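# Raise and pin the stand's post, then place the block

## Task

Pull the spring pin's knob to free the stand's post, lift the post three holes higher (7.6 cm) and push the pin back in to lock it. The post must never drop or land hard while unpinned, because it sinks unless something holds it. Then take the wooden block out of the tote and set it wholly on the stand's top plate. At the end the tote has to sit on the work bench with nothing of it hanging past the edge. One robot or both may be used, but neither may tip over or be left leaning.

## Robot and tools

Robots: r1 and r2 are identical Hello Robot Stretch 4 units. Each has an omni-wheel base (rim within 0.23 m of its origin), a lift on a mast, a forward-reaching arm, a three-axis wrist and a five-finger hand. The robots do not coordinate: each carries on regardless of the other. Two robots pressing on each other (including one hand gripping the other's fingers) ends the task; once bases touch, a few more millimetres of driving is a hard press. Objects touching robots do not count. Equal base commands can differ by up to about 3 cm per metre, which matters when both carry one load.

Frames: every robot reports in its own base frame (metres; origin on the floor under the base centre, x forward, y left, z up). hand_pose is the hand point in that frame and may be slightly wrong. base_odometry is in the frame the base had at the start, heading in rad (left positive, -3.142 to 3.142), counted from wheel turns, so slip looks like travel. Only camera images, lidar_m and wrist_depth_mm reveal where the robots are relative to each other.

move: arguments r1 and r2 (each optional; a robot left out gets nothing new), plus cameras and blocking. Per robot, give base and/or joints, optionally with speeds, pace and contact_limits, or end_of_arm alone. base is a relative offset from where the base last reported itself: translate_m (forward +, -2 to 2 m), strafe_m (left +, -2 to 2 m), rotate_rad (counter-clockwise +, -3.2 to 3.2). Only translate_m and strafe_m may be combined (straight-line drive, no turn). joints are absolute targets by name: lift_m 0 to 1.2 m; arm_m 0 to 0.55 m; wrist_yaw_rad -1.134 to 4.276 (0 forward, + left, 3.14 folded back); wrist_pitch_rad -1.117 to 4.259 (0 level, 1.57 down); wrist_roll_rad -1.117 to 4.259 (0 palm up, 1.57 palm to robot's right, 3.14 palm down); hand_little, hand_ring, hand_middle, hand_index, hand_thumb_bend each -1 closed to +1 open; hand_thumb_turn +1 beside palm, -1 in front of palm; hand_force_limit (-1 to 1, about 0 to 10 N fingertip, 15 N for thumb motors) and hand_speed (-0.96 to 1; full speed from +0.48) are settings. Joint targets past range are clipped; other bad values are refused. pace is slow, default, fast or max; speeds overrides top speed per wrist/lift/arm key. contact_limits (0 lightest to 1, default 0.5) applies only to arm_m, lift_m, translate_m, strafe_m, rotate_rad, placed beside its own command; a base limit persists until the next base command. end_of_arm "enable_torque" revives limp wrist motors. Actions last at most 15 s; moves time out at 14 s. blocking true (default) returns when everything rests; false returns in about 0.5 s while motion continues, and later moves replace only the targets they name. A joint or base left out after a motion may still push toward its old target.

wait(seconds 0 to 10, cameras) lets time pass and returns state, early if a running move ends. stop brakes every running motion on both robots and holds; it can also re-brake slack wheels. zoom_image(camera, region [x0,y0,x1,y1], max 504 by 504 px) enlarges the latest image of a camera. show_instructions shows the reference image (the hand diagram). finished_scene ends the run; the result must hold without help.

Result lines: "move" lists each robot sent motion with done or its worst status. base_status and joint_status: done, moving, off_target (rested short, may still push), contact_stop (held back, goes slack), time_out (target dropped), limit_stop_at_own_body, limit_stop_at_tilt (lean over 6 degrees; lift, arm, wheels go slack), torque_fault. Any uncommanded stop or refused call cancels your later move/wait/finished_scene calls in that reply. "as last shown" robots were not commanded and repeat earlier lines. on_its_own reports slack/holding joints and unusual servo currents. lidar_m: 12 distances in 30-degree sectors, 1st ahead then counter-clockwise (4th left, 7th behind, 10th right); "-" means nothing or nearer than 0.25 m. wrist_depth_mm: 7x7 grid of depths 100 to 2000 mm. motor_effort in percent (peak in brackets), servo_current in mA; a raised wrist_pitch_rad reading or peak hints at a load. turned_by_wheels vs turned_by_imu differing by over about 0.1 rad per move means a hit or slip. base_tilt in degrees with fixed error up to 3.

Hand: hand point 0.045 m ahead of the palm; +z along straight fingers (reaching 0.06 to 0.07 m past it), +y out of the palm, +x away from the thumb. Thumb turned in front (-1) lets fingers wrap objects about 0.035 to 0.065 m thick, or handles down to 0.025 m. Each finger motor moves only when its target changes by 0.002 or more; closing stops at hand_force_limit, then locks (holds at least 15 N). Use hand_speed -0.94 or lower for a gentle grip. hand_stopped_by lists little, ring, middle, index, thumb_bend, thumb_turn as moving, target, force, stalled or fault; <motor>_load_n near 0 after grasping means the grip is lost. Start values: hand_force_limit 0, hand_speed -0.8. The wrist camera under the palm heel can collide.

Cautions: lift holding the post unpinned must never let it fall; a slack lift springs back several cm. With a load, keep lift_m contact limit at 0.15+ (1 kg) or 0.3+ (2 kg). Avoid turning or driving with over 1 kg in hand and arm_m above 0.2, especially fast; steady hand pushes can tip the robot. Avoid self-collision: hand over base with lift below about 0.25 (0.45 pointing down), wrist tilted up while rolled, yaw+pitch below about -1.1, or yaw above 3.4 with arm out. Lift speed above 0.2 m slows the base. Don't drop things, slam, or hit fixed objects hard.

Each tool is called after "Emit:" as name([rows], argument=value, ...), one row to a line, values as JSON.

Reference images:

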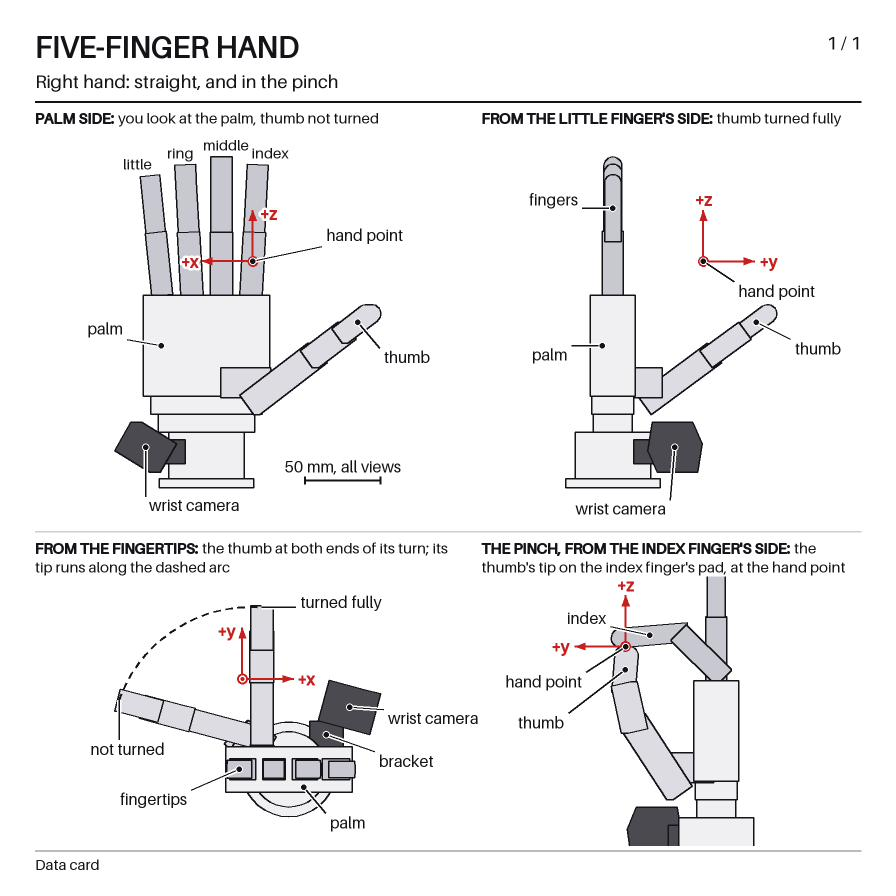

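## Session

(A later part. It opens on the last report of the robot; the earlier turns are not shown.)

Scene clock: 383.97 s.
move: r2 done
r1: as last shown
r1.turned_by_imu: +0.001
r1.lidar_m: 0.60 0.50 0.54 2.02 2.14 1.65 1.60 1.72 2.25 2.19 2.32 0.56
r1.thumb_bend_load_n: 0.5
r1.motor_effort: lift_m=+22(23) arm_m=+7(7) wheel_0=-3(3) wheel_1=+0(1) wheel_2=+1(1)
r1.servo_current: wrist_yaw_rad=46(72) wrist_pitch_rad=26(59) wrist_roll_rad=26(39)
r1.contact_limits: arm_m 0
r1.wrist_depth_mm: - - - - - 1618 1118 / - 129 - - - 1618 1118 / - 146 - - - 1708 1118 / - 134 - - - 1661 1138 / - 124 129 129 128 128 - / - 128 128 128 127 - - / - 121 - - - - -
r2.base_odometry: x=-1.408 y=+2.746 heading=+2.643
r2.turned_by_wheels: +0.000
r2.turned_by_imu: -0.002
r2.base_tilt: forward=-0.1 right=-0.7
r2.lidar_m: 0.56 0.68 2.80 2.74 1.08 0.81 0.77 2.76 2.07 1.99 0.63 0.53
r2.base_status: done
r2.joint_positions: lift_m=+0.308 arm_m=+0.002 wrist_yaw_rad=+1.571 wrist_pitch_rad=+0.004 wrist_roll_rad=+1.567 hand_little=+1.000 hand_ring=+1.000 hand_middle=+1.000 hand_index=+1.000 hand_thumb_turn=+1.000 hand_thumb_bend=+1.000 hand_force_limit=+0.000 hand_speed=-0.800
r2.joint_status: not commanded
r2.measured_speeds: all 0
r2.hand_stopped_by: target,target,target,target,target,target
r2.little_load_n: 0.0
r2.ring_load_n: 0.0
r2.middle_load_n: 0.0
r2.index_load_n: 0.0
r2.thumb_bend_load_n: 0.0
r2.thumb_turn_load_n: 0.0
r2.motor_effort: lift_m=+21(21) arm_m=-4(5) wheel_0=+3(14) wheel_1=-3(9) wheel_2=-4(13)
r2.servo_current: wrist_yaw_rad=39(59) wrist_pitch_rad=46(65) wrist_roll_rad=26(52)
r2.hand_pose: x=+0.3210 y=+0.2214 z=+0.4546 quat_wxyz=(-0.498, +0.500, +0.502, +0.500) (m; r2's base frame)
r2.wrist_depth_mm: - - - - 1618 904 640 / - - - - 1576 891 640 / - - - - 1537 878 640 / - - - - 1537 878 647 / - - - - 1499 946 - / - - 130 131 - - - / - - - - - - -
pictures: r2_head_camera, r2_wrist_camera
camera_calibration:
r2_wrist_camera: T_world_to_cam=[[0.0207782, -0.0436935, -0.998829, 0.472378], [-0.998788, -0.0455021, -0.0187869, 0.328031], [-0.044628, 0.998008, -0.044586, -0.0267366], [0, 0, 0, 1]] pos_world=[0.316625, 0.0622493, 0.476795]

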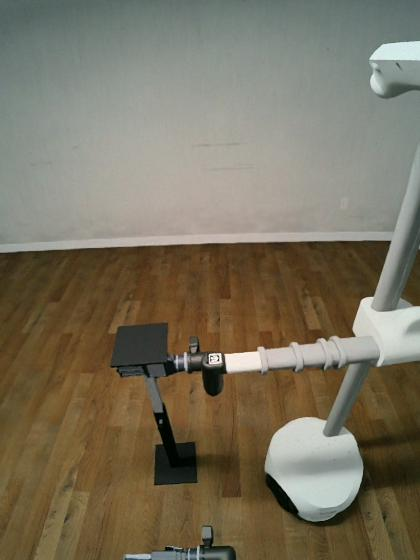

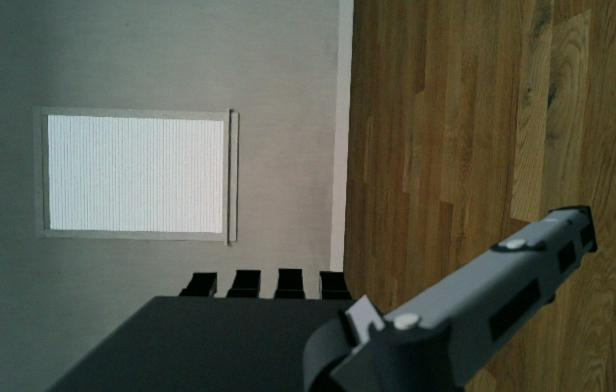

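Emit:
zoom_image(camera="r2_head_camera", region=[140, 370, 190, 450])

Emit:
move(r2={"base": {"rotate_rad": 0.043}})

Emit:
move(r2={"base": {"strafe_m": -0.039}, "joints": {"arm_m": 0.26}}, cameras=["r2_wrist_camera", "r2_head_camera", "r1_head_left_camera"])

Emit:
zoom_image(camera="r2_head_camera", region=[120, 370, 240, 520])

Scaled by 6.300 from the camera's 420x560 image, which has a finer 1200x1600 frame.

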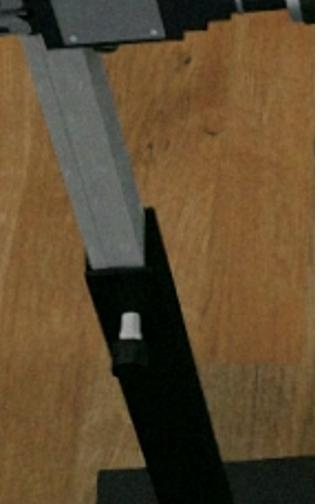

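Scene clock: 429.33 s.
move: r2 done
r1: as last shown
r1.base_tilt: forward=+0.0 right=-0.8
r1.lidar_m: 0.61 0.51 0.52 2.02 2.13 1.64 1.59 1.71 2.24 2.19 2.34 0.56
r1.thumb_bend_load_n: 0.0
r1.motor_effort: lift_m=+23(23) arm_m=+7(7) wheel_0=-3(3) wheel_1=+0(1) wheel_2=+0(0)
r1.servo_current: wrist_yaw_rad=39(59) wrist_pitch_rad=26(46) wrist_roll_rad=26(39)
r1.contact_limits: arm_m 0
r1.wrist_depth_mm: - - - - - 1618 1118 / - 129 - - - 1661 1118 / - 146 - - - 1708 1138 / - 134 - - - 1708 1138 / - 124 129 129 128 128 - / - 128 128 128 128 - - / - 121 - - - - -
r2.base_odometry: x=-1.408 y=+2.746 heading=+2.686
r2.turned_by_wheels: +0.042
r2.turned_by_imu: +0.041
r2.base_tilt: forward=-0.2 right=-0.6
r2.lidar_m: 0.58 0.68 2.79 2.73 1.05 0.78 0.77 2.66 2.04 2.01 0.60 0.52
r2.base_status: done
r2.joint_positions: lift_m=+0.308 arm_m=+0.002 wrist_yaw_rad=+1.571 wrist_pitch_rad=+0.004 wrist_roll_rad=+1.567 hand_little=+1.000 hand_ring=+1.000 hand_middle=+1.000 hand_index=+1.000 hand_thumb_turn=+1.000 hand_thumb_bend=+1.000 hand_force_limit=+0.000 hand_speed=-0.800
r2.joint_status: not commanded
r2.measured_speeds: all 0
r2.hand_stopped_by: target,target,target,target,target,target
r2.little_load_n: 0.0
r2.ring_load_n: 0.0
r2.middle_load_n: 0.0
r2.index_load_n: 0.0
r2.thumb_bend_load_n: 0.0
r2.thumb_turn_load_n: 0.0
r2.motor_effort: lift_m=+21(21) arm_m=-4(5) wheel_0=-5(8) wheel_1=+0(9) wheel_2=-1(8)
r2.servo_current: wrist_yaw_rad=39(52) wrist_pitch_rad=52(59) wrist_roll_rad=33(39)
r2.hand_pose: x=+0.3210 y=+0.2213 z=+0.4546 quat_wxyz=(-0.498, +0.500, +0.502, +0.500) (m; r2's base frame)
r2.wrist_depth_mm: - - - - 1618 891 647 / - - - - 1576 891 647 / - - - - 1537 891 647 / - - - - 1499 878 640 / - - - - 1537 931 - / - - 131 131 - - - / - - - - - - -
pictures: none

Scene clock: 431.23 s.
move: r2 done
r1: as last shown
r1.base_tilt: forward=+0.0 right=-0.9
r1.lidar_m: 0.37 0.37 0.51 2.34 2.12 1.64 1.60 1.73 2.25 2.20 2.32 0.57
r1.motor_effort: lift_m=+23(23) arm_m=+6(7) wheel_0=-3(3) wheel_1=+0(1) wheel_2=+0(1)
r1.servo_current: wrist_yaw_rad=46(59) wrist_pitch_rad=39(59) wrist_roll_rad=26(39)
r1.contact_limits: arm_m 0
r1.wrist_depth_mm: - - - - - 1618 1098 / - 129 - - - 1661 1138 / - 146 - - - 1661 1118 / - 134 - - - 1661 1138 / - 124 129 128 128 128 - / - 128 128 128 127 - - / - 121 - - - - -
r2.base_odometry: x=-1.391 y=+2.781 heading=+2.686
r2.turned_by_wheels: +0.000
r2.turned_by_imu: -0.001
r2.base_tilt: forward=-0.1 right=-0.6
r2.lidar_m: 0.57 0.70 2.81 2.76 1.03 0.79 0.77 2.59 1.98 1.96 0.59 0.52
r2.base_status: done
r2.joint_positions: lift_m=+0.308 arm_m=+0.260 wrist_yaw_rad=+1.571 wrist_pitch_rad=+0.004 wrist_roll_rad=+1.567 hand_little=+1.000 hand_ring=+1.000 hand_middle=+1.000 hand_index=+1.000 hand_thumb_turn=+1.000 hand_thumb_bend=+1.000 hand_force_limit=+0.000 hand_speed=-0.800
r2.joint_status: all done
r2.measured_speeds: all 0
r2.hand_stopped_by: target,target,target,target,target,target
r2.little_load_n: 0.0
r2.ring_load_n: 0.0
r2.middle_load_n: -0.5
r2.index_load_n: 0.0
r2.thumb_bend_load_n: 0.0
r2.thumb_turn_load_n: 0.0
r2.motor_effort: lift_m=+21(21) arm_m=+8(14) wheel_0=+3(13) wheel_1=-3(11) wheel_2=+0(4)
r2.servo_current: wrist_yaw_rad=33(59) wrist_pitch_rad=52(65) wrist_roll_rad=33(59)
r2.hand_pose: x=+0.5783 y=+0.2213 z=+0.4546 quat_wxyz=(-0.498, +0.500, +0.502, +0.500) (m; r2's base frame)
r2.wrist_depth_mm: - - - - 1537 891 640 / - - - - 1576 878 647 / - - - - 1576 878 647 / - - - - 1537 878 640 / - - - - 1499 917 - / - - 130 131 - - - / - - - - - - -
pictures: r1_head_left_camera, r2_head_camera, r2_wrist_camera
camera_calibration:
r2_wrist_camera: T_world_to_cam=[[0.0206656, -0.0437068, -0.998831, 0.467098], [-0.998808, -0.0450987, -0.0186917, 0.584962], [-0.044229, 0.998026, -0.0445867, -0.0154848], [0, 0, 0, 1]] pos_world=[0.573927, 0.0622506, 0.476795]

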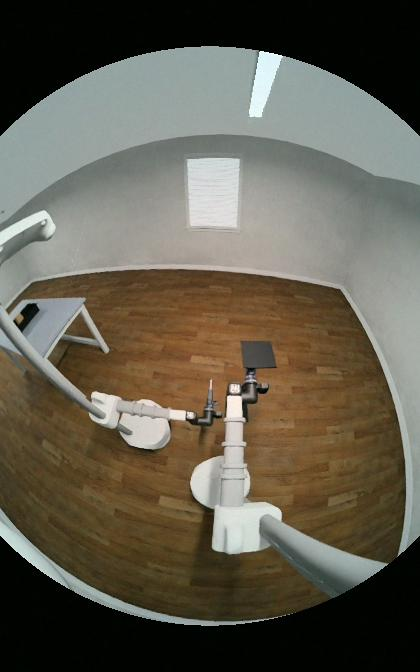

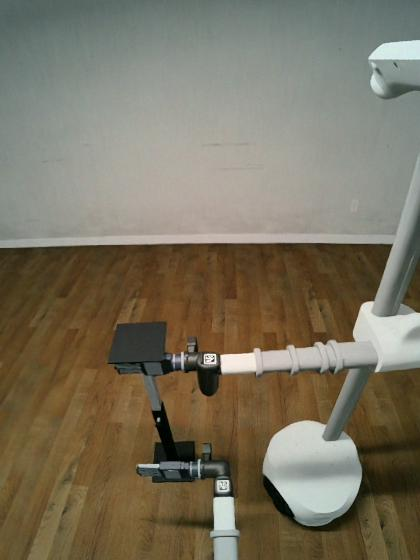

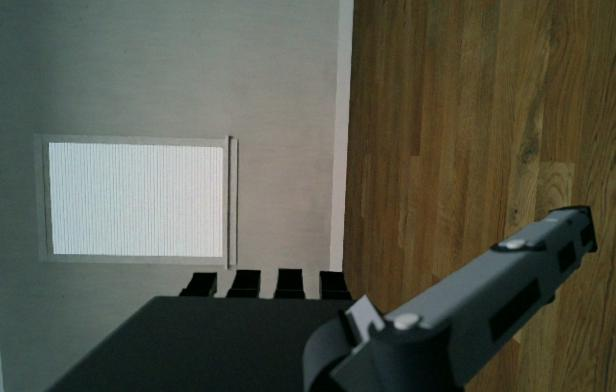

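Scaled by 3.360 from the camera's 420x560 image, which has a finer 1200x1600 frame.

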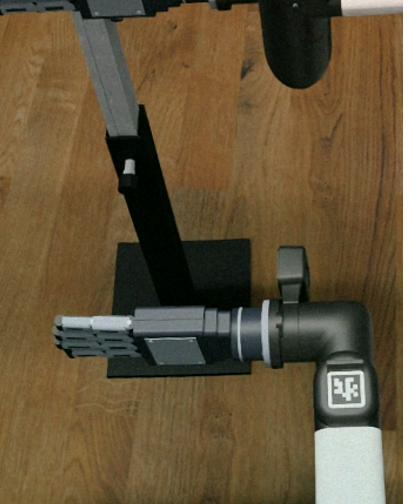

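Emit:
move(r2={"joints": {"lift_m": 0.3, "arm_m": 0.31, "hand_speed": 0.2, "hand_thumb_turn": -1.0, "hand_index": 0.5, "hand_middle": 0.5, "hand_thumb_bend": 0.6}}, cameras=["r2_wrist_camera", "r2_head_camera", "r2_head_right_camera"])

Emit:
zoom_image(camera="r2_head_camera", region=[120, 370, 240, 520])

Scene clock: 458.30 s.
move: r2 done
r1: as last shown
r1.turned_by_imu: +0.002
r1.lidar_m: 0.36 0.37 0.49 2.34 2.14 1.64 1.59 1.72 2.25 2.19 2.31 0.56
r1.motor_effort: lift_m=+23(23) arm_m=+7(7) wheel_0=-3(3) wheel_1=+0(1) wheel_2=+1(1)
r1.servo_current: wrist_yaw_rad=59(65) wrist_pitch_rad=20(52) wrist_roll_rad=39(39)
r1.contact_limits: arm_m 0
r2.base_odometry: x=-1.391 y=+2.781 heading=+2.686
r2.turned_by_wheels: +0.000
r2.turned_by_imu: -0.001
r2.base_tilt: forward=+0.0 right=-0.8
r2.lidar_m: 0.57 0.70 2.81 2.77 1.01 0.79 0.77 2.63 1.99 1.96 0.61 0.51
r2.base_status: not commanded
r2.joint_positions: lift_m=+0.300 arm_m=+0.310 wrist_yaw_rad=+1.571 wrist_pitch_rad=+0.004 wrist_roll_rad=+1.567 hand_little=+1.000 hand_ring=+1.000 hand_middle=+0.500 hand_index=+0.500 hand_thumb_turn=-1.000 hand_thumb_bend=+0.600 hand_force_limit=+0.000 hand_speed=+0.200
r2.joint_status: all done
r2.measured_speeds: all 0
r2.hand_stopped_by: target,target,target,target,target,target
r2.little_load_n: 0.0
r2.ring_load_n: 0.0
r2.middle_load_n: 0.0
r2.index_load_n: 0.0
r2.thumb_bend_load_n: 0.0
r2.thumb_turn_load_n: 0.5
r2.motor_effort: lift_m=+16(18) arm_m=+8(12) wheel_0=+3(3) wheel_1=-2(3) wheel_2=+0(0)
r2.servo_current: wrist_yaw_rad=46(52) wrist_pitch_rad=59(59) wrist_roll_rad=33(46)
r2.hand_pose: x=+0.6283 y=+0.2213 z=+0.4470 quat_wxyz=(-0.498, +0.500, +0.502, +0.500) (m; r2's base frame)
r2.wrist_depth_mm: - - - 161 1537 866 634 / - - - - 1397 866 634 / - - - - 1160 866 634 / - - - - - 866 634 / - - - - - 854 627 / - - 131 - - 798 621 / - - - - - 750 615
pictures: r2_head_camera, r2_head_right_camera, r2_wrist_camera
camera_calibration:
r2_wrist_camera: T_world_to_cam=[[0.0206656, -0.0437068, -0.998831, 0.458474], [-0.998808, -0.0450987, -0.0186917, 0.63476], [-0.044229, 0.998026, -0.0445867, -0.0136122], [0, 0, 0, 1]] pos_world=[0.623927, 0.0622506, 0.469195]

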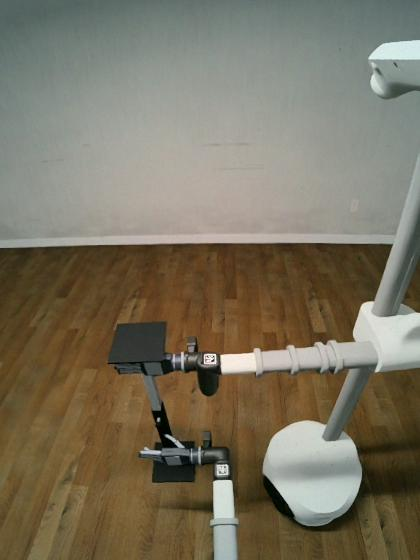

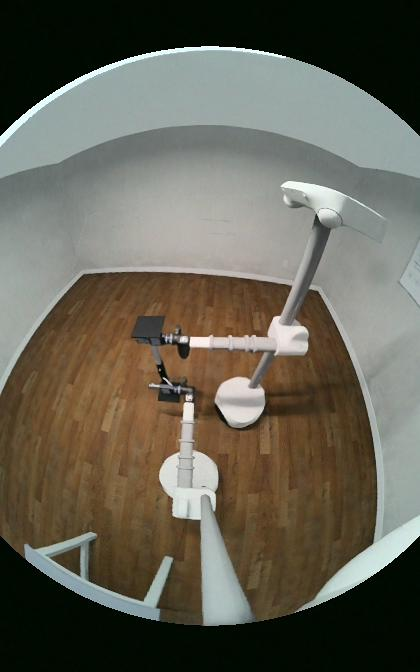

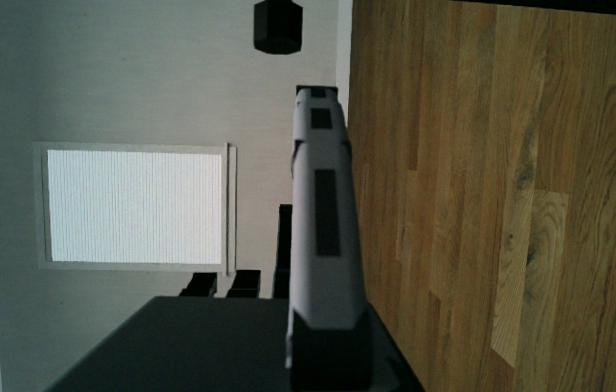

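Scaled by 3.360 from the camera's 420x560 image, which has a finer 1200x1600 frame.

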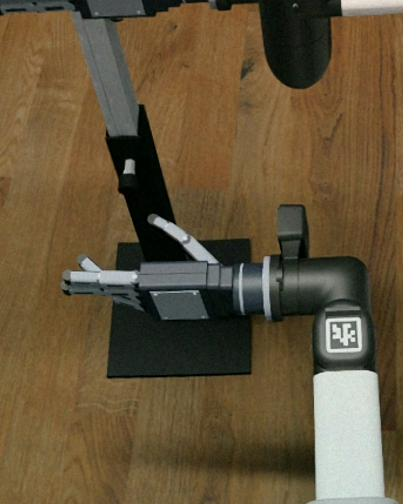

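Emit:
move(r2={"base": {"strafe_m": 0.01}, "joints": {"lift_m": 0.316, "arm_m": 0.335}}, cameras=["r2_wrist_camera", "r2_head_camera", "r1_head_camera"])

Emit:
zoom_image(camera="r2_head_camera", region=[130, 390, 210, 490])

Emit:
zoom_image(camera="r1_head_camera", region=[180, 330, 310, 500])

Scene clock: 498.50 s.
move: r2 done
r1: as last shown
r1.turned_by_imu: +0.001
r1.base_tilt: forward=+0.1 right=-0.9
r1.lidar_m: 0.36 0.37 0.51 2.03 2.11 1.63 1.60 1.73 2.24 2.20 2.32 0.56
r1.thumb_turn_load_n: 0.5
r1.motor_effort: lift_m=+23(23) arm_m=+7(7) wheel_0=-3(3) wheel_1=+0(1) wheel_2=+0(1)
r1.servo_current: wrist_yaw_rad=39(59) wrist_pitch_rad=33(46) wrist_roll_rad=26(39)
r1.contact_limits: arm_m 0
r1.wrist_depth_mm: - - - - - 1618 1118 / - 129 - - - 1661 1118 / - 147 - - - 1618 1138 / - 134 - - - 1661 1138 / - 124 129 129 128 127 - / - 128 128 128 127 - - / - 121 - - - - -
r2.base_odometry: x=-1.396 y=+2.772 heading=+2.686
r2.turned_by_wheels: +0.000
r2.turned_by_imu: -0.001
r2.base_tilt: forward=-0.1 right=-0.7
r2.lidar_m: 0.57 0.70 2.81 2.75 1.03 0.79 0.79 2.62 2.03 1.97 0.59 0.52
r2.base_status: done
r2.joint_positions: lift_m=+0.316 arm_m=+0.335 wrist_yaw_rad=+1.571 wrist_pitch_rad=+0.004 wrist_roll_rad=+1.567 hand_little=+1.000 hand_ring=+1.000 hand_middle=+0.500 hand_index=+0.500 hand_thumb_turn=-1.000 hand_thumb_bend=+0.600 hand_force_limit=+0.000 hand_speed=+0.200
r2.joint_status: all done
r2.measured_speeds: all 0
r2.hand_stopped_by: target,target,target,target,target,target
r2.little_load_n: 0.0
r2.ring_load_n: 0.0
r2.middle_load_n: 0.0
r2.index_load_n: 0.0
r2.thumb_bend_load_n: 0.0
r2.thumb_turn_load_n: 0.5
r2.motor_effort: lift_m=+21(26) arm_m=+8(16) wheel_0=-5(13) wheel_1=+3(8) wheel_2=+0(5)
r2.servo_current: wrist_yaw_rad=39(52) wrist_pitch_rad=59(65) wrist_roll_rad=39(52)
r2.hand_pose: x=+0.6533 y=+0.2213 z=+0.4625 quat_wxyz=(-0.498, +0.500, +0.502, +0.500) (m; r2's base frame)
r2.wrist_depth_mm: - - - 163 171 169 166 / - - - 155 1308 904 654 / - - - - 1205 904 654 / - - - - - 878 647 / - - - - - 891 647 / - - 131 - - 820 647 / - - - - - 768 634
pictures: r1_head_camera, r2_head_camera, r2_wrist_camera
camera_calibration:
r2_wrist_camera: T_world_to_cam=[[0.0206656, -0.0437068, -0.998831, 0.473539], [-0.998808, -0.0450987, -0.0186917, 0.660022], [-0.044229, 0.998026, -0.0445867, -0.0118109], [0, 0, 0, 1]] pos_world=[0.648927, 0.0622506, 0.484795]

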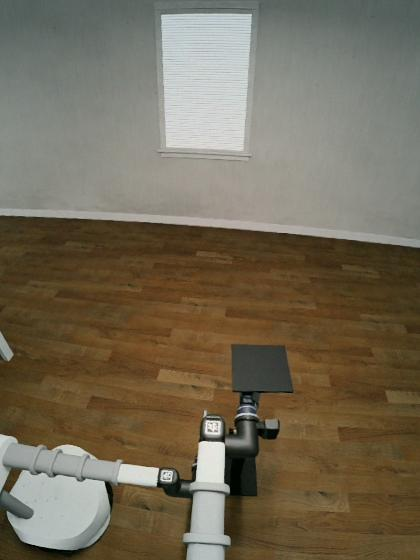

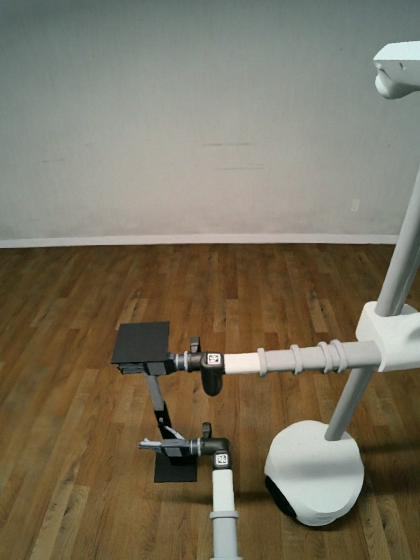

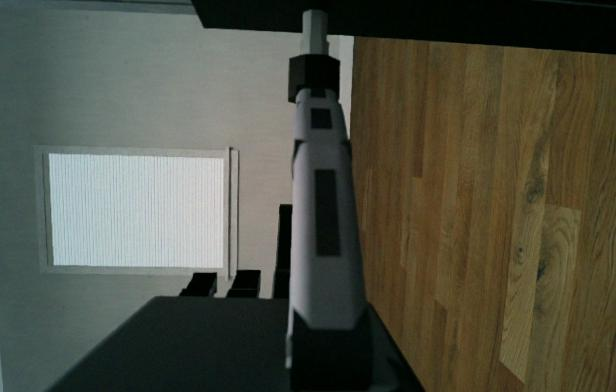

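Scaled by 5.040 from the camera's 420x560 image, which has a finer 1200x1600 frame.

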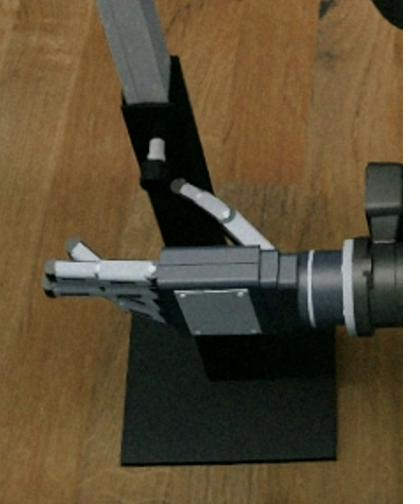

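Scaled by 2.965 from the camera's 420x560 image, which has a finer 1200x1600 frame.

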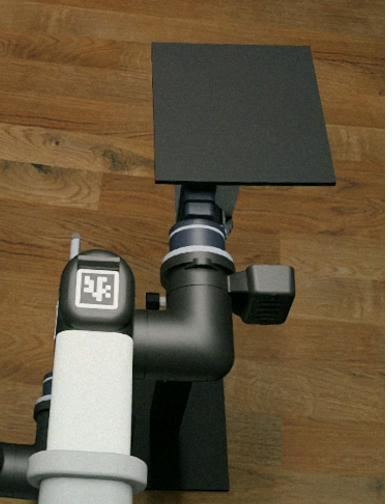

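Emit:
move(r1={"joints": {"hand_speed": 0.0, "hand_thumb_turn": -1.0}}, r2={"base": {"strafe_m": -0.004}, "joints": {"hand_thumb_bend": 0.3}}, cameras=["r2_wrist_camera", "r1_wrist_camera"])

Scene clock: 544.20 s.
move: r1 done; r2 done
r1.base_odometry: x=+1.550 y=-0.620 heading=+0.794
r1.turned_by_wheels: +0.000
r1.turned_by_imu: +0.002
r1.base_tilt: forward=+0.0 right=-0.8
r1.lidar_m: 0.36 0.37 0.51 2.00 2.15 1.65 1.59 1.71 2.25 2.20 2.33 0.56
r1.base_status: not commanded
r1.joint_positions: lift_m=+0.635 arm_m=+0.247 wrist_yaw_rad=+0.002 wrist_pitch_rad=+0.003 wrist_roll_rad=+1.568 hand_little=+1.000 hand_ring=+1.000 hand_middle=+1.000 hand_index=+1.000 hand_thumb_turn=-1.000 hand_thumb_bend=+1.000 hand_force_limit=+0.000 hand_speed=+0.000
r1.joint_status: all done
r1.measured_speeds: all 0
r1.hand_stopped_by: target,target,target,target,target,target
r1.little_load_n: 0.0
r1.ring_load_n: 0.0
r1.middle_load_n: 0.0
r1.index_load_n: 0.0
r1.thumb_bend_load_n: 0.0
r1.thumb_turn_load_n: 0.5
r1.motor_effort: lift_m=+23(23) arm_m=+6(7) wheel_0=-3(3) wheel_1=+0(0) wheel_2=+0(1)
r1.servo_current: wrist_yaw_rad=39(65) wrist_pitch_rad=33(52) wrist_roll_rad=33(39)
r1.contact_limits: arm_m 0
r1.hand_pose: x=+0.6394 y=-0.1472 z=+0.7817 quat_wxyz=(+0.000, +0.708, +0.002, +0.706) (m; r1's base frame)
r1.wrist_depth_mm: - - - - - 1618 1098 / - 129 - - - 1618 1118 / - 146 - - - 1618 1118 / - 133 - - - 1618 1118 / - 123 128 128 - 128 127 / - 128 128 - - 127 1025 / - 121 - - - - 1182
r2.base_odometry: x=-1.394 y=+2.776 heading=+2.686
r2.turned_by_wheels: +0.000
r2.turned_by_imu: -0.001
r2.base_tilt: forward=-0.1 right=-0.7
r2.lidar_m: 0.58 0.70 2.81 2.74 1.03 0.79 0.77 2.60 2.02 1.96 0.57 0.52
r2.base_status: done
r2.joint_positions: lift_m=+0.316 arm_m=+0.335 wrist_yaw_rad=+1.571 wrist_pitch_rad=+0.004 wrist_roll_rad=+1.567 hand_little=+1.000 hand_ring=+1.000 hand_middle=+0.500 hand_index=+0.500 hand_thumb_turn=-1.000 hand_thumb_bend=+0.300 hand_force_limit=+0.000 hand_speed=+0.200
r2.joint_status: all done
r2.measured_speeds: all 0
r2.hand_stopped_by: target,target,target,target,target,target
r2.little_load_n: -0.5
r2.ring_load_n: 0.0
r2.middle_load_n: 0.5
r2.index_load_n: 0.0
r2.thumb_bend_load_n: 0.0
r2.thumb_turn_load_n: 0.5
r2.motor_effort: lift_m=+21(22) arm_m=+8(8) wheel_0=+0(10) wheel_1=+2(7) wheel_2=+0(4)
r2.servo_current: wrist_yaw_rad=59(59) wrist_pitch_rad=52(65) wrist_roll_rad=46(52)
r2.hand_pose: x=+0.6533 y=+0.2213 z=+0.4625 quat_wxyz=(-0.498, +0.500, +0.502, +0.500) (m; r2's base frame)
r2.wrist_depth_mm: - - - 162 171 170 - / - - - - 1430 904 654 / - - - - 1430 904 647 / - - - - - 891 647 / - - - - - 891 647 / - - 131 - - 831 640 / - - - - - 778 634
pictures: r1_wrist_camera, r2_wrist_camera
camera_calibration:
r1_wrist_camera: T_world_to_cam=[[0.0181499, 0.0505588, -0.998556, 0.803794], [0.0473558, 0.997556, 0.0513689, 0.0785406], [0.998713, -0.0482198, 0.0157113, -0.499872], [0, 0, 0, 1]] pos_world=[0.48092, -0.143091, 0.806452]
r2_wrist_camera: T_world_to_cam=[[0.0206656, -0.0437068, -0.998831, 0.473539], [-0.998808, -0.0450987, -0.0186917, 0.660022], [-0.044229, 0.998026, -0.0445867, -0.0118109], [0, 0, 0, 1]] pos_world=[0.648927, 0.0622506, 0.484795]

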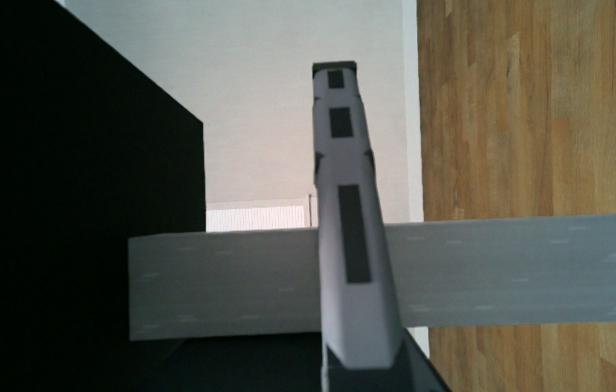

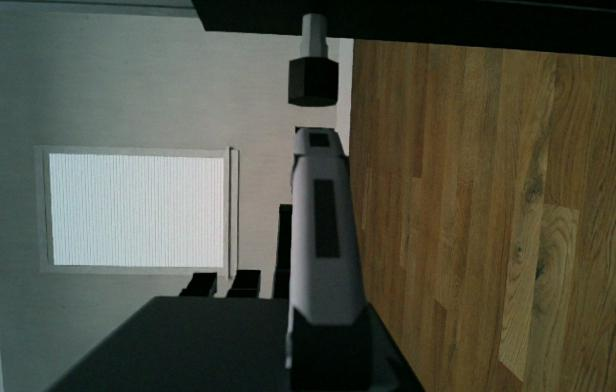

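Emit:
move(r1={"joints": {"hand_speed": -0.6, "hand_force_limit": 0.3, "hand_index": -1.0, "hand_middle": -1.0, "hand_ring": -1.0, "hand_little": -1.0, "hand_thumb_bend": -1.0}}, r2={"joints": {"arm_m": 0.382}, "pace": "slow", "contact_limits": {"arm_m": 0.0}}, cameras=["r2_wrist_camera", "r1_wrist_camera", "r2_head_camera"])

Emit:
zoom_image(camera="r2_head_camera", region=[100, 320, 220, 490])

Scene clock: 558.90 s.
move: r1 off_target; r2 contact_stop
r1.base_odometry: x=+1.550 y=-0.620 heading=+0.794
r1.turned_by_wheels: +0.000
r1.turned_by_imu: +0.003
r1.base_tilt: forward=+0.0 right=-0.9
r1.lidar_m: 0.35 0.36 0.51 2.04 2.14 1.65 1.60 1.72 2.24 2.18 2.31 0.57
r1.base_status: not commanded
r1.joint_positions: lift_m=+0.635 arm_m=+0.247 wrist_yaw_rad=+0.002 wrist_pitch_rad=+0.003 wrist_roll_rad=+1.569 hand_little=-0.429 hand_ring=-0.395 hand_middle=-0.320 hand_index=-0.359 hand_thumb_turn=-1.000 hand_thumb_bend=+0.306 hand_force_limit=+0.300 hand_speed=-0.600
r1.joint_status: hand_little off_target (ended at -0.429, target -1.000); hand_ring off_target (ended at -0.395, target -1.000); hand_middle off_target (ended at -0.320, target -1.000); hand_index off_target (ended at -0.359, target -1.000); hand_thumb_bend off_target (ended at +0.306, target -1.000); the others done
r1.measured_speeds: all 0
r1.hand_stopped_by: force,force,force,force,force,target
r1.little_load_n: 12.5
r1.ring_load_n: 4.0
r1.middle_load_n: 10.5
r1.index_load_n: 0.5
r1.thumb_bend_load_n: 9.5
r1.thumb_turn_load_n: 0.5
r1.motor_effort: lift_m=+23(23) arm_m=-4(7) wheel_0=-4(4) wheel_1=+0(1) wheel_2=+4(4)
r1.servo_current: wrist_yaw_rad=39(65) wrist_pitch_rad=33(52) wrist_roll_rad=26(39)
r1.contact_limits: arm_m 0
r1.hand_pose: x=+0.6396 y=-0.1472 z=+0.7817 quat_wxyz=(+0.000, +0.708, +0.002, +0.706) (m; r1's base frame)
r1.wrist_depth_mm: - - - - - 1618 1138 / - 129 - - - 1661 1118 / - 146 - - - 1661 1138 / - 133 187 152 - 1618 1138 / - - 121 121 - 121 - / - 120 121 120 - 120 1118 / - 120 - - - - 1182
r2.base_odometry: x=-1.394 y=+2.776 heading=+2.685
r2.turned_by_wheels: -0.001
r2.turned_by_imu: -0.003
r2.base_tilt: forward=-0.1 right=-0.6
r2.lidar_m: 0.58 0.70 2.81 2.75 1.06 0.80 0.77 2.61 2.00 1.96 0.59 0.53
r2.base_status: not commanded
r2.joint_positions: lift_m=+0.316 arm_m=+0.361 wrist_yaw_rad=+1.576 wrist_pitch_rad=+0.004 wrist_roll_rad=+1.568 hand_little=+1.000 hand_ring=+1.000 hand_middle=+0.500 hand_index=+0.500 hand_thumb_turn=-1.000 hand_thumb_bend=+0.295 hand_force_limit=+0.000 hand_speed=+0.200
r2.joint_status: arm_m contact_stop (moved +0.026 of +0.047)
r2.measured_speeds: all 0
r2.hand_stopped_by: target,target,target,target,target,target
r2.little_load_n: 0.0
r2.ring_load_n: 0.0
r2.middle_load_n: -0.5
r2.index_load_n: 0.0
r2.thumb_bend_load_n: -23.5
r2.thumb_turn_load_n: -6.5
r2.on_its_own: arm_m is slack since a contact_stop (your +0.382 is given up)
r2.motor_effort: lift_m=+21(21) arm_m=+0(14) wheel_0=-4(5) wheel_1=+2(2) wheel_2=-11(12)
r2.servo_current: wrist_yaw_rad=46(65) wrist_pitch_rad=52(59) wrist_roll_rad=33(52)
r2.contact_limits: arm_m 0
r2.hand_pose: x=+0.6780 y=+0.2221 z=+0.4625 quat_wxyz=(-0.500, +0.499, +0.503, +0.498) (m; r2's base frame)
r2.wrist_depth_mm: 157 145 146 149 - - - / - - - - 1182 798 621 / - - - - 1308 891 647 / - - - - - 891 647 / - - - - - 878 640 / - - 131 - - 820 634 / - - - - - 768 634
pictures: r1_wrist_camera, r2_head_camera, r2_wrist_camera
camera_calibration:
r1_wrist_camera: T_world_to_cam=[[0.0181479, 0.0506572, -0.998551, 0.8038], [0.0472529, 0.997556, 0.0514655, 0.0784983], [0.998718, -0.0481184, 0.0157099, -0.500158], [0, 0, 0, 1]] pos_world=[0.48122, -0.143092, 0.806453]
r2_wrist_camera: T_world_to_cam=[[0.0200095, -0.0435348, -0.998852, 0.473489], [-0.998552, -0.0507654, -0.0177909, 0.685354], [-0.0499326, 0.997761, -0.0444875, -0.00764407], [0, 0, 0, 1]] pos_world=[0.674506, 0.0630325, 0.484798]

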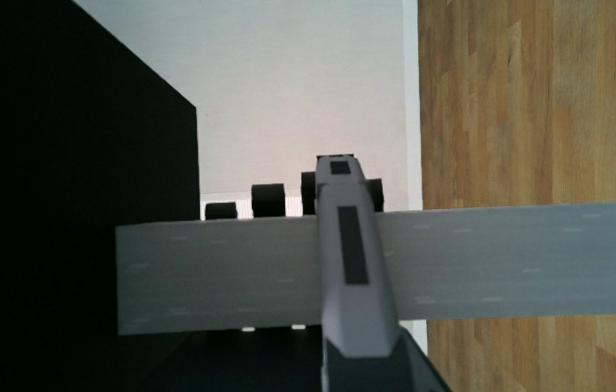

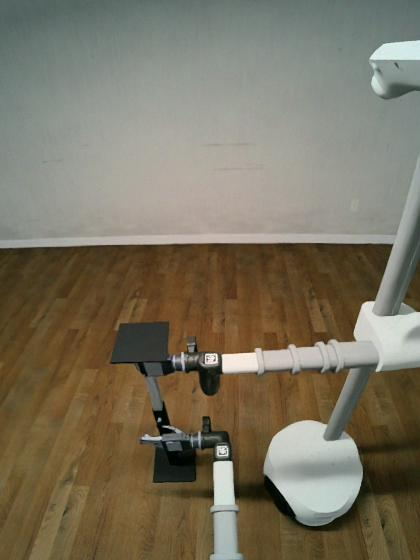

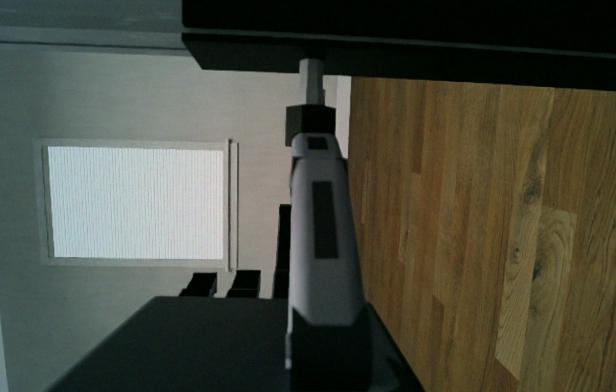

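Scaled by 2.965 from the camera's 420x560 image, which has a finer 1200x1600 frame.

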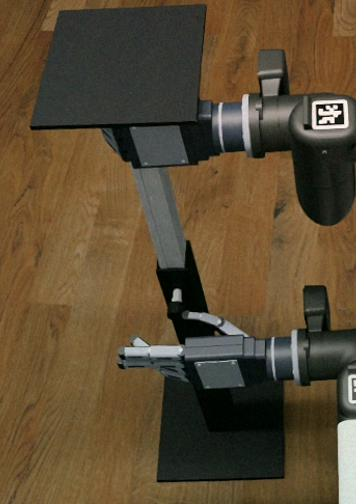

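Emit:
move(r2={"joints": {"arm_m": 0.34}, "pace": "slow"}, cameras=["r2_wrist_camera"])

Emit:
move(r2={"base": {"strafe_m": -0.01}}, cameras=["r2_wrist_camera"])

Scene clock: 573.83 s.
move: r2 done
r1: as last shown
r1.turned_by_imu: +0.002
r1.base_tilt: forward=+0.1 right=-0.8
r1.lidar_m: 0.35 0.36 0.51 2.04 2.14 1.63 1.60 1.72 2.25 2.20 2.33 0.59
r1.little_load_n: 13.0
r1.thumb_turn_load_n: 1.0
r1.motor_effort: lift_m=+23(23) arm_m=-5(5) wheel_0=-4(4) wheel_1=+0(1) wheel_2=+4(4)
r1.servo_current: wrist_yaw_rad=52(59) wrist_pitch_rad=39(46) wrist_roll_rad=26(39)
r1.contact_limits: arm_m 0
r1.wrist_depth_mm: - - - - - 1618 1098 / - 130 - - - 1661 1118 / - 146 - - - 1661 1118 / - 134 187 152 - 1537 1138 / - - 121 121 - 121 - / - 121 120 120 - 120 1118 / - 120 - - - - 1160
r2.base_odometry: x=-1.394 y=+2.776 heading=+2.685
r2.turned_by_wheels: +0.001
r2.turned_by_imu: +0.000
r2.base_tilt: forward=-0.1 right=-0.7
r2.lidar_m: 0.57 0.69 2.81 2.75 1.03 0.80 0.78 2.62 2.01 1.95 0.60 0.51
r2.base_status: not commanded
r2.joint_positions: lift_m=+0.316 arm_m=+0.340 wrist_yaw_rad=+1.571 wrist_pitch_rad=+0.004 wrist_roll_rad=+1.568 hand_little=+1.000 hand_ring=+1.000 hand_middle=+0.500 hand_index=+0.500 hand_thumb_turn=-1.000 hand_thumb_bend=+0.300 hand_force_limit=+0.000 hand_speed=+0.200
r2.joint_status: all done
r2.measured_speeds: all 0
r2.hand_stopped_by: target,target,target,target,target,target
r2.little_load_n: 0.0
r2.ring_load_n: 0.0
r2.middle_load_n: 0.0
r2.index_load_n: 0.0
r2.thumb_bend_load_n: 0.0
r2.thumb_turn_load_n: 0.0
r2.motor_effort: lift_m=+21(21) arm_m=-8(12) wheel_0=-4(5) wheel_1=+2(2) wheel_2=-4(12)
r2.servo_current: wrist_yaw_rad=33(65) wrist_pitch_rad=59(65) wrist_roll_rad=39(52)
r2.hand_pose: x=+0.6588 y=+0.2214 z=+0.4625 quat_wxyz=(-0.499, +0.500, +0.502, +0.499) (m; r2's base frame)
r2.wrist_depth_mm: - - 164 161 159 166 - / - - - - 1430 891 647 / - - - - 1308 891 654 / - - - - - 891 647 / - - - - - 891 647 / - - 131 - - 831 640 / - - - - - 778 634
pictures: r2_wrist_camera
camera_calibration:
r2_wrist_camera: T_world_to_cam=[[0.0197933, -0.0436297, -0.998852, 0.474009], [-0.99879, -0.0458589, -0.0177889, 0.665116], [-0.0450301, 0.997995, -0.0444845, -0.0111882], [0, 0, 0, 1]] pos_world=[0.654425, 0.0623481, 0.484798]

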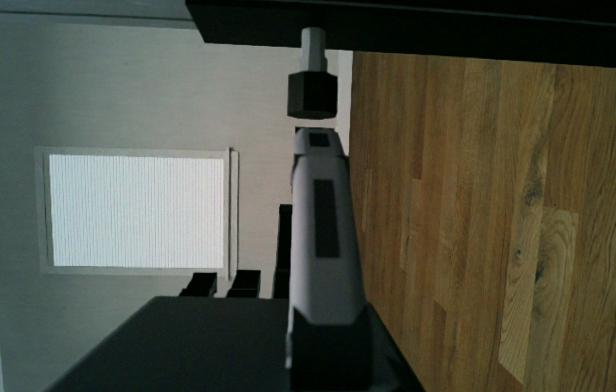

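Scene clock: 574.50 s.
move: r2 done
r1: as last shown
r1.turned_by_imu: +0.000
r1.base_tilt: forward=+0.1 right=-0.9
r1.lidar_m: 0.35 0.35 0.48 2.03 2.13 1.64 1.60 1.71 2.25 2.20 2.33 0.59
r1.thumb_bend_load_n: 9.0
r1.motor_effort: lift_m=+23(23) arm_m=-4(5) wheel_0=-4(4) wheel_1=+0(0) wheel_2=+4(4)
r1.servo_current: wrist_yaw_rad=52(59) wrist_pitch_rad=26(46) wrist_roll_rad=26(39)
r1.contact_limits: arm_m 0
r1.wrist_depth_mm: - - - - - 1618 1098 / - 130 - - - 1576 1118 / - 146 - - - 1708 1118 / - 134 187 152 - 1576 1138 / - - 121 121 - 121 - / - 120 121 120 - 120 1118 / - 120 - - - - 1182
r2.base_odometry: x=-1.389 y=+2.785 heading=+2.686
r2.turned_by_wheels: +0.000
r2.turned_by_imu: +0.000
r2.base_tilt: forward=-0.1 right=-0.7
r2.lidar_m: 0.57 0.69 2.84 2.77 1.04 0.79 0.77 2.63 2.01 1.96 0.61 0.48
r2.base_status: done
r2.joint_positions: lift_m=+0.316 arm_m=+0.340 wrist_yaw_rad=+1.571 wrist_pitch_rad=+0.004 wrist_roll_rad=+1.568 hand_little=+1.000 hand_ring=+1.000 hand_middle=+0.500 hand_index=+0.500 hand_thumb_turn=-1.000 hand_thumb_bend=+0.300 hand_force_limit=+0.000 hand_speed=+0.200
r2.joint_status: not commanded
r2.measured_speeds: all 0
r2.hand_stopped_by: target,target,target,target,target,target
r2.little_load_n: 0.0
r2.ring_load_n: 0.0
r2.middle_load_n: 0.0
r2.index_load_n: 0.0
r2.thumb_bend_load_n: 0.0
r2.thumb_turn_load_n: 0.5
r2.motor_effort: lift_m=+21(21) arm_m=-8(8) wheel_0=+5(11) wheel_1=-2(9) wheel_2=+0(7)
r2.servo_current: wrist_yaw_rad=39(59) wrist_pitch_rad=52(65) wrist_roll_rad=39(52)
r2.hand_pose: x=+0.6587 y=+0.2214 z=+0.4625 quat_wxyz=(-0.499, +0.500, +0.502, +0.499) (m; r2's base frame)
r2.wrist_depth_mm: - - 179 164 173 169 - / - - - - 1464 891 654 / - - - - 1308 891 654 / - - - - - 891 647 / - - - - - 878 647 / - - 131 - - 820 640 / - - - - - 768 640
pictures: r2_wrist_camera
camera_calibration:
r2_wrist_camera: T_world_to_cam=[[0.0197933, -0.0436297, -0.998852, 0.474009], [-0.99879, -0.0458589, -0.0177889, 0.665116], [-0.0450301, 0.997995, -0.0444845, -0.0111882], [0, 0, 0, 1]] pos_world=[0.654425, 0.0623481, 0.484798]

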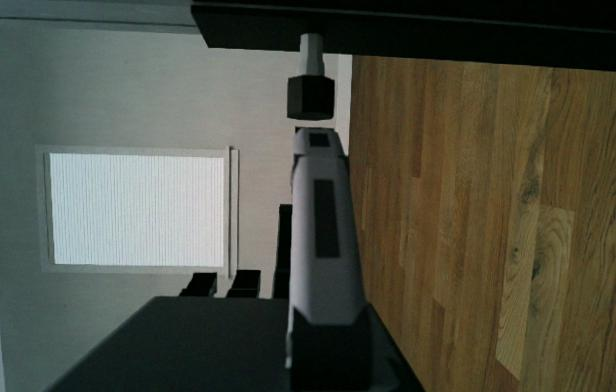

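Emit:
move(r2={"joints": {"arm_m": 0.377}, "pace": "slow", "contact_limits": {"arm_m": 0.0}}, cameras=["r2_wrist_camera", "r2_head_camera"])

Emit:
zoom_image(camera="r2_head_camera", region=[130, 390, 210, 490])

Scene clock: 587.23 s.
move: r2 done
r1: as last shown
r1.turned_by_imu: +0.002
r1.base_tilt: forward=+0.1 right=-0.8
r1.lidar_m: 0.34 0.35 0.49 2.03 2.12 1.62 1.60 1.72 2.24 2.19 2.32 0.58
r1.little_load_n: 12.5
r1.middle_load_n: 11.0
r1.motor_effort: lift_m=+23(23) arm_m=-4(5) wheel_0=-4(4) wheel_1=+0(1) wheel_2=+4(4)
r1.servo_current: wrist_yaw_rad=52(59) wrist_pitch_rad=46(46) wrist_roll_rad=26(39)
r1.contact_limits: arm_m 0
r1.wrist_depth_mm: - - - - - 1618 1098 / - 129 - - - 1661 1098 / - 146 - - - 1756 1138 / - 133 187 152 - 1576 1138 / - - 121 121 - 121 - / - 121 121 120 - 120 1118 / - 120 - - - - 1160
r2.base_odometry: x=-1.389 y=+2.785 heading=+2.686
r2.turned_by_wheels: +0.000
r2.turned_by_imu: -0.001
r2.base_tilt: forward=-0.1 right=-0.7
r2.lidar_m: 0.58 0.70 2.82 2.77 1.06 0.78 0.78 2.62 2.00 1.95 0.62 0.51
r2.base_status: not commanded
r2.joint_positions: lift_m=+0.316 arm_m=+0.377 wrist_yaw_rad=+1.571 wrist_pitch_rad=+0.004 wrist_roll_rad=+1.568 hand_little=+1.000 hand_ring=+1.000 hand_middle=+0.500 hand_index=+0.500 hand_thumb_turn=-1.000 hand_thumb_bend=+0.300 hand_force_limit=+0.000 hand_speed=+0.200
r2.joint_status: all done
r2.measured_speeds: all 0
r2.hand_stopped_by: target,target,target,target,target,target
r2.little_load_n: 0.0
r2.ring_load_n: 0.0
r2.middle_load_n: 0.0
r2.index_load_n: 0.0
r2.thumb_bend_load_n: 0.0
r2.thumb_turn_load_n: 0.0
r2.motor_effort: lift_m=+21(21) arm_m=+8(12) wheel_0=+5(5) wheel_1=-2(2) wheel_2=+0(1)
r2.servo_current: wrist_yaw_rad=33(52) wrist_pitch_rad=52(65) wrist_roll_rad=39(46)
r2.contact_limits: arm_m 0
r2.hand_pose: x=+0.6951 y=+0.2214 z=+0.4625 quat_wxyz=(-0.499, +0.500, +0.502, +0.499) (m; r2's base frame)
r2.wrist_depth_mm: 151 154 - - - - 627 / 153 155 156 156 - - - / - - - 178 1182 788 621 / - - - - - 891 647 / - - - - - 891 647 / - - 131 - - 831 640 / - - - - - 778 634
pictures: r2_head_camera, r2_wrist_camera
camera_calibration:
r2_wrist_camera: T_world_to_cam=[[0.0197933, -0.0436297, -0.998852, 0.473288], [-0.99879, -0.0458589, -0.0177889, 0.701472], [-0.0450301, 0.997995, -0.0444845, -0.00954914], [0, 0, 0, 1]] pos_world=[0.690825, 0.0623481, 0.484798]

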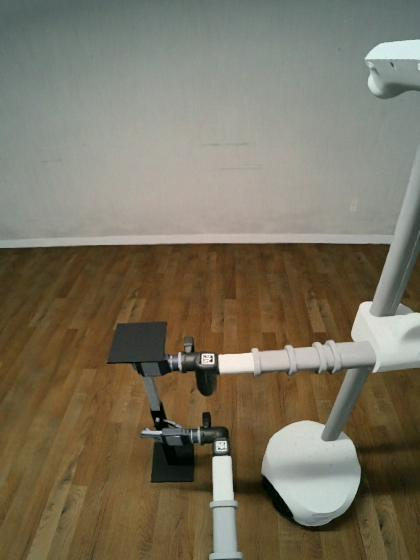

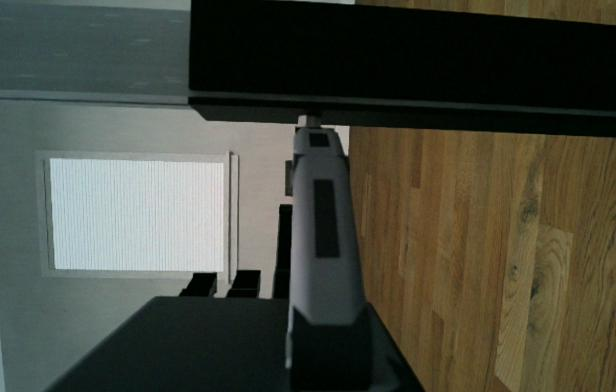

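Scaled by 5.040 from the camera's 420x560 image, which has a finer 1200x1600 frame.

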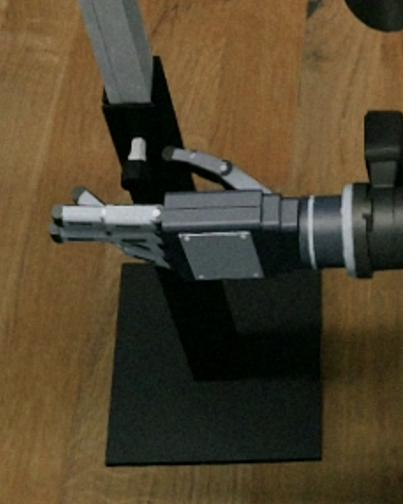

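Emit:
move(r2={"joints": {"hand_speed": -0.9, "hand_force_limit": 0.4, "hand_index": -0.8, "hand_middle": -0.8, "hand_thumb_bend": -0.8}}, cameras=["r2_wrist_camera", "r2_head_camera"])

Emit:
zoom_image(camera="r2_head_camera", region=[130, 390, 210, 490])

Scene clock: 604.33 s.
move: r2 off_target
r1: as last shown
r1.turned_by_imu: +0.003
r1.base_tilt: forward=+0.2 right=-0.8
r1.lidar_m: 0.35 0.36 0.49 2.02 2.14 1.65 1.61 1.71 2.25 2.19 2.34 0.58
r1.little_load_n: 13.0
r1.middle_load_n: 10.5
r1.motor_effort: lift_m=+22(23) arm_m=-4(5) wheel_0=-4(4) wheel_1=+0(1) wheel_2=+4(4)
r1.servo_current: wrist_yaw_rad=39(65) wrist_pitch_rad=26(52) wrist_roll_rad=20(39)
r1.contact_limits: arm_m 0
r1.wrist_depth_mm: - - - - - 1618 1118 / - 129 - - - 1661 1098 / - 146 - - - 1618 1138 / - 134 187 152 - 1576 1138 / - - 121 121 - 121 - / - 120 121 121 - 120 1118 / - 120 - - - - 1205
r2.base_odometry: x=-1.389 y=+2.785 heading=+2.686
r2.turned_by_wheels: +0.000
r2.turned_by_imu: -0.002
r2.base_tilt: forward=-0.2 right=-0.7
r2.lidar_m: 0.58 0.68 2.82 2.78 1.06 0.79 0.77 2.61 1.99 1.95 0.60 0.51
r2.base_status: not commanded
r2.joint_positions: lift_m=+0.316 arm_m=+0.377 wrist_yaw_rad=+1.571 wrist_pitch_rad=+0.004 wrist_roll_rad=+1.568 hand_little=+1.000 hand_ring=+1.000 hand_middle=+0.083 hand_index=+0.027 hand_thumb_turn=-1.000 hand_thumb_bend=+0.032 hand_force_limit=+0.400 hand_speed=-0.900
r2.joint_status: hand_middle off_target (ended at +0.083, target -0.800); hand_index off_target (ended at +0.027, target -0.800); hand_thumb_bend off_target (ended at +0.032, target -0.800); the others done
r2.measured_speeds: all 0
r2.hand_stopped_by: target,target,force,force,force,target
r2.little_load_n: 0.0
r2.ring_load_n: 0.0
r2.middle_load_n: 11.0
r2.index_load_n: 8.5
r2.thumb_bend_load_n: 9.5
r2.thumb_turn_load_n: 1.0
r2.motor_effort: lift_m=+21(21) arm_m=+8(8) wheel_0=+5(6) wheel_1=-2(2) wheel_2=+0(1)
r2.servo_current: wrist_yaw_rad=46(59) wrist_pitch_rad=52(65) wrist_roll_rad=39(52)
r2.contact_limits: arm_m 0
r2.hand_pose: x=+0.6951 y=+0.2214 z=+0.4625 quat_wxyz=(-0.499, +0.500, +0.502, +0.499) (m; r2's base frame)
r2.wrist_depth_mm: 146 149 150 - - - - / - - 157 153 167 - - / - - - - 1397 842 647 / - - - - - 891 654 / - - - 176 - 878 647 / - - 130 - - 831 647 / - - - - - 778 640
pictures: r2_head_camera, r2_wrist_camera
camera_calibration:
r2_wrist_camera: T_world_to_cam=[[0.0197933, -0.0436297, -0.998852, 0.473288], [-0.99879, -0.0458589, -0.0177889, 0.701472], [-0.0450301, 0.997995, -0.0444845, -0.00954914], [0, 0, 0, 1]] pos_world=[0.690825, 0.0623481, 0.484798]

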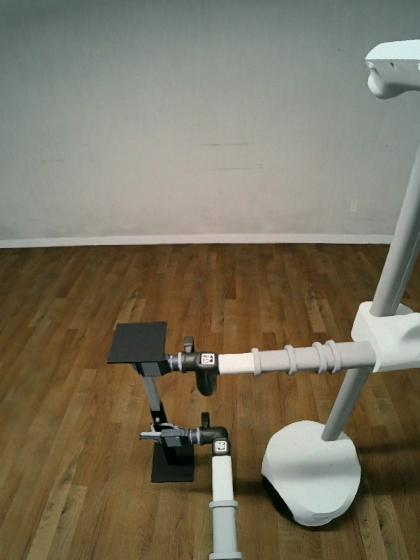

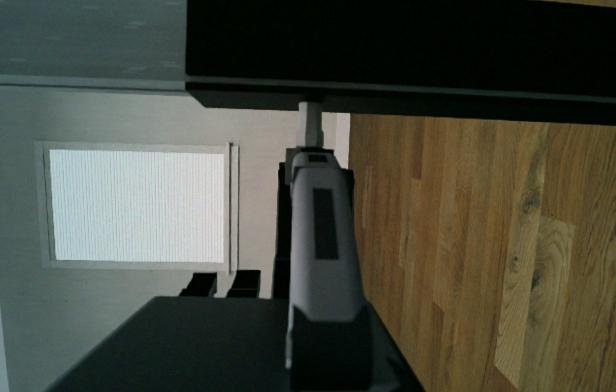

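Scaled by 5.040 from the camera's 420x560 image, which has a finer 1200x1600 frame.

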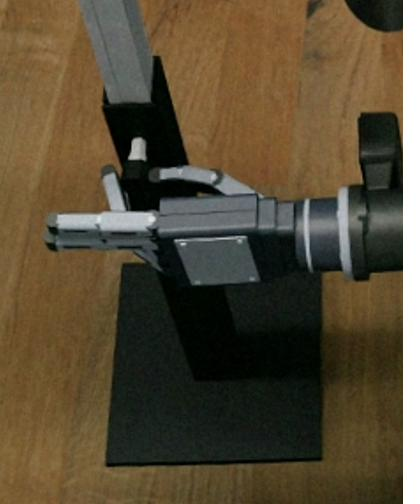

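Emit:
move(r1={"joints": {"lift_m": 0.638}, "pace": "slow", "contact_limits": {"lift_m": 0.3}}, cameras=["r1_wrist_camera"])

Scene clock: 613.20 s.
move: r1 done
r1.base_odometry: x=+1.550 y=-0.620 heading=+0.794
r1.turned_by_wheels: +0.000
r1.turned_by_imu: +0.001
r1.base_tilt: forward=+0.1 right=-0.8
r1.lidar_m: 0.34 0.37 0.49 2.35 2.13 1.65 1.59 1.72 2.23 2.20 2.32 0.59
r1.base_status: not commanded
r1.joint_positions: lift_m=+0.638 arm_m=+0.247 wrist_yaw_rad=+0.002 wrist_pitch_rad=+0.003 wrist_roll_rad=+1.569 hand_little=-0.429 hand_ring=-0.395 hand_middle=-0.320 hand_index=-0.359 hand_thumb_turn=-1.000 hand_thumb_bend=+0.306 hand_force_limit=+0.300 hand_speed=-0.600
r1.joint_status: all done
r1.measured_speeds: all 0
r1.hand_stopped_by: force,force,force,force,force,target
r1.little_load_n: 11.5
r1.ring_load_n: 4.5
r1.middle_load_n: 10.5
r1.index_load_n: 2.5
r1.thumb_bend_load_n: 9.0
r1.thumb_turn_load_n: 1.0
r1.motor_effort: lift_m=+24(29) arm_m=-5(5) wheel_0=-4(4) wheel_1=+1(1) wheel_2=+4(4)
r1.servo_current: wrist_yaw_rad=52(65) wrist_pitch_rad=33(52) wrist_roll_rad=33(39)
r1.contact_limits: arm_m 0; lift_m 0.3
r1.hand_pose: x=+0.6397 y=-0.1471 z=+0.7845 quat_wxyz=(+0.000, +0.708, +0.001, +0.706) (m; r1's base frame)
r1.wrist_depth_mm: - - - - - 1618 1078 / - 129 - - - 1618 1118 / - 145 - - - 1661 1098 / - 133 188 151 - 1537 1118 / - - 121 121 - 121 - / - 120 121 121 - 121 1098 / - 120 - - - - 1182
r2: as last shown
r2.turned_by_imu: -0.001
r2.base_tilt: forward=-0.1 right=-0.7
r2.lidar_m: 0.58 0.71 2.83 2.77 1.04 0.78 0.78 2.58 2.00 1.94 0.60 0.52
r2.middle_load_n: 11.5
r2.index_load_n: 9.0
r2.motor_effort: lift_m=+21(21) arm_m=+8(8) wheel_0=+5(5) wheel_1=-2(2) wheel_2=+0(0)
r2.servo_current: wrist_yaw_rad=33(59) wrist_pitch_rad=59(59) wrist_roll_rad=33(46)
r2.contact_limits: arm_m 0
r2.wrist_depth_mm: 146 149 150 - - - - / - - 157 154 167 - - / - - - - 1430 842 647 / - - - - - 891 647 / - - - 176 - 891 647 / - - 131 - - 831 640 / - - - - - 768 640
pictures: r1_wrist_camera
camera_calibration:
r1_wrist_camera: T_world_to_cam=[[0.0181633, 0.0511587, -0.998525, 0.806741], [0.0472366, 0.997531, 0.051967, 0.0779498], [0.998719, -0.0481108, 0.0157019, -0.500196], [0, 0, 0, 1]] pos_world=[0.48122, -0.143094, 0.809354]

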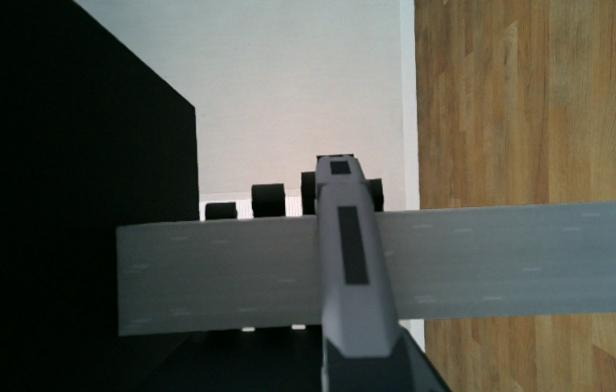

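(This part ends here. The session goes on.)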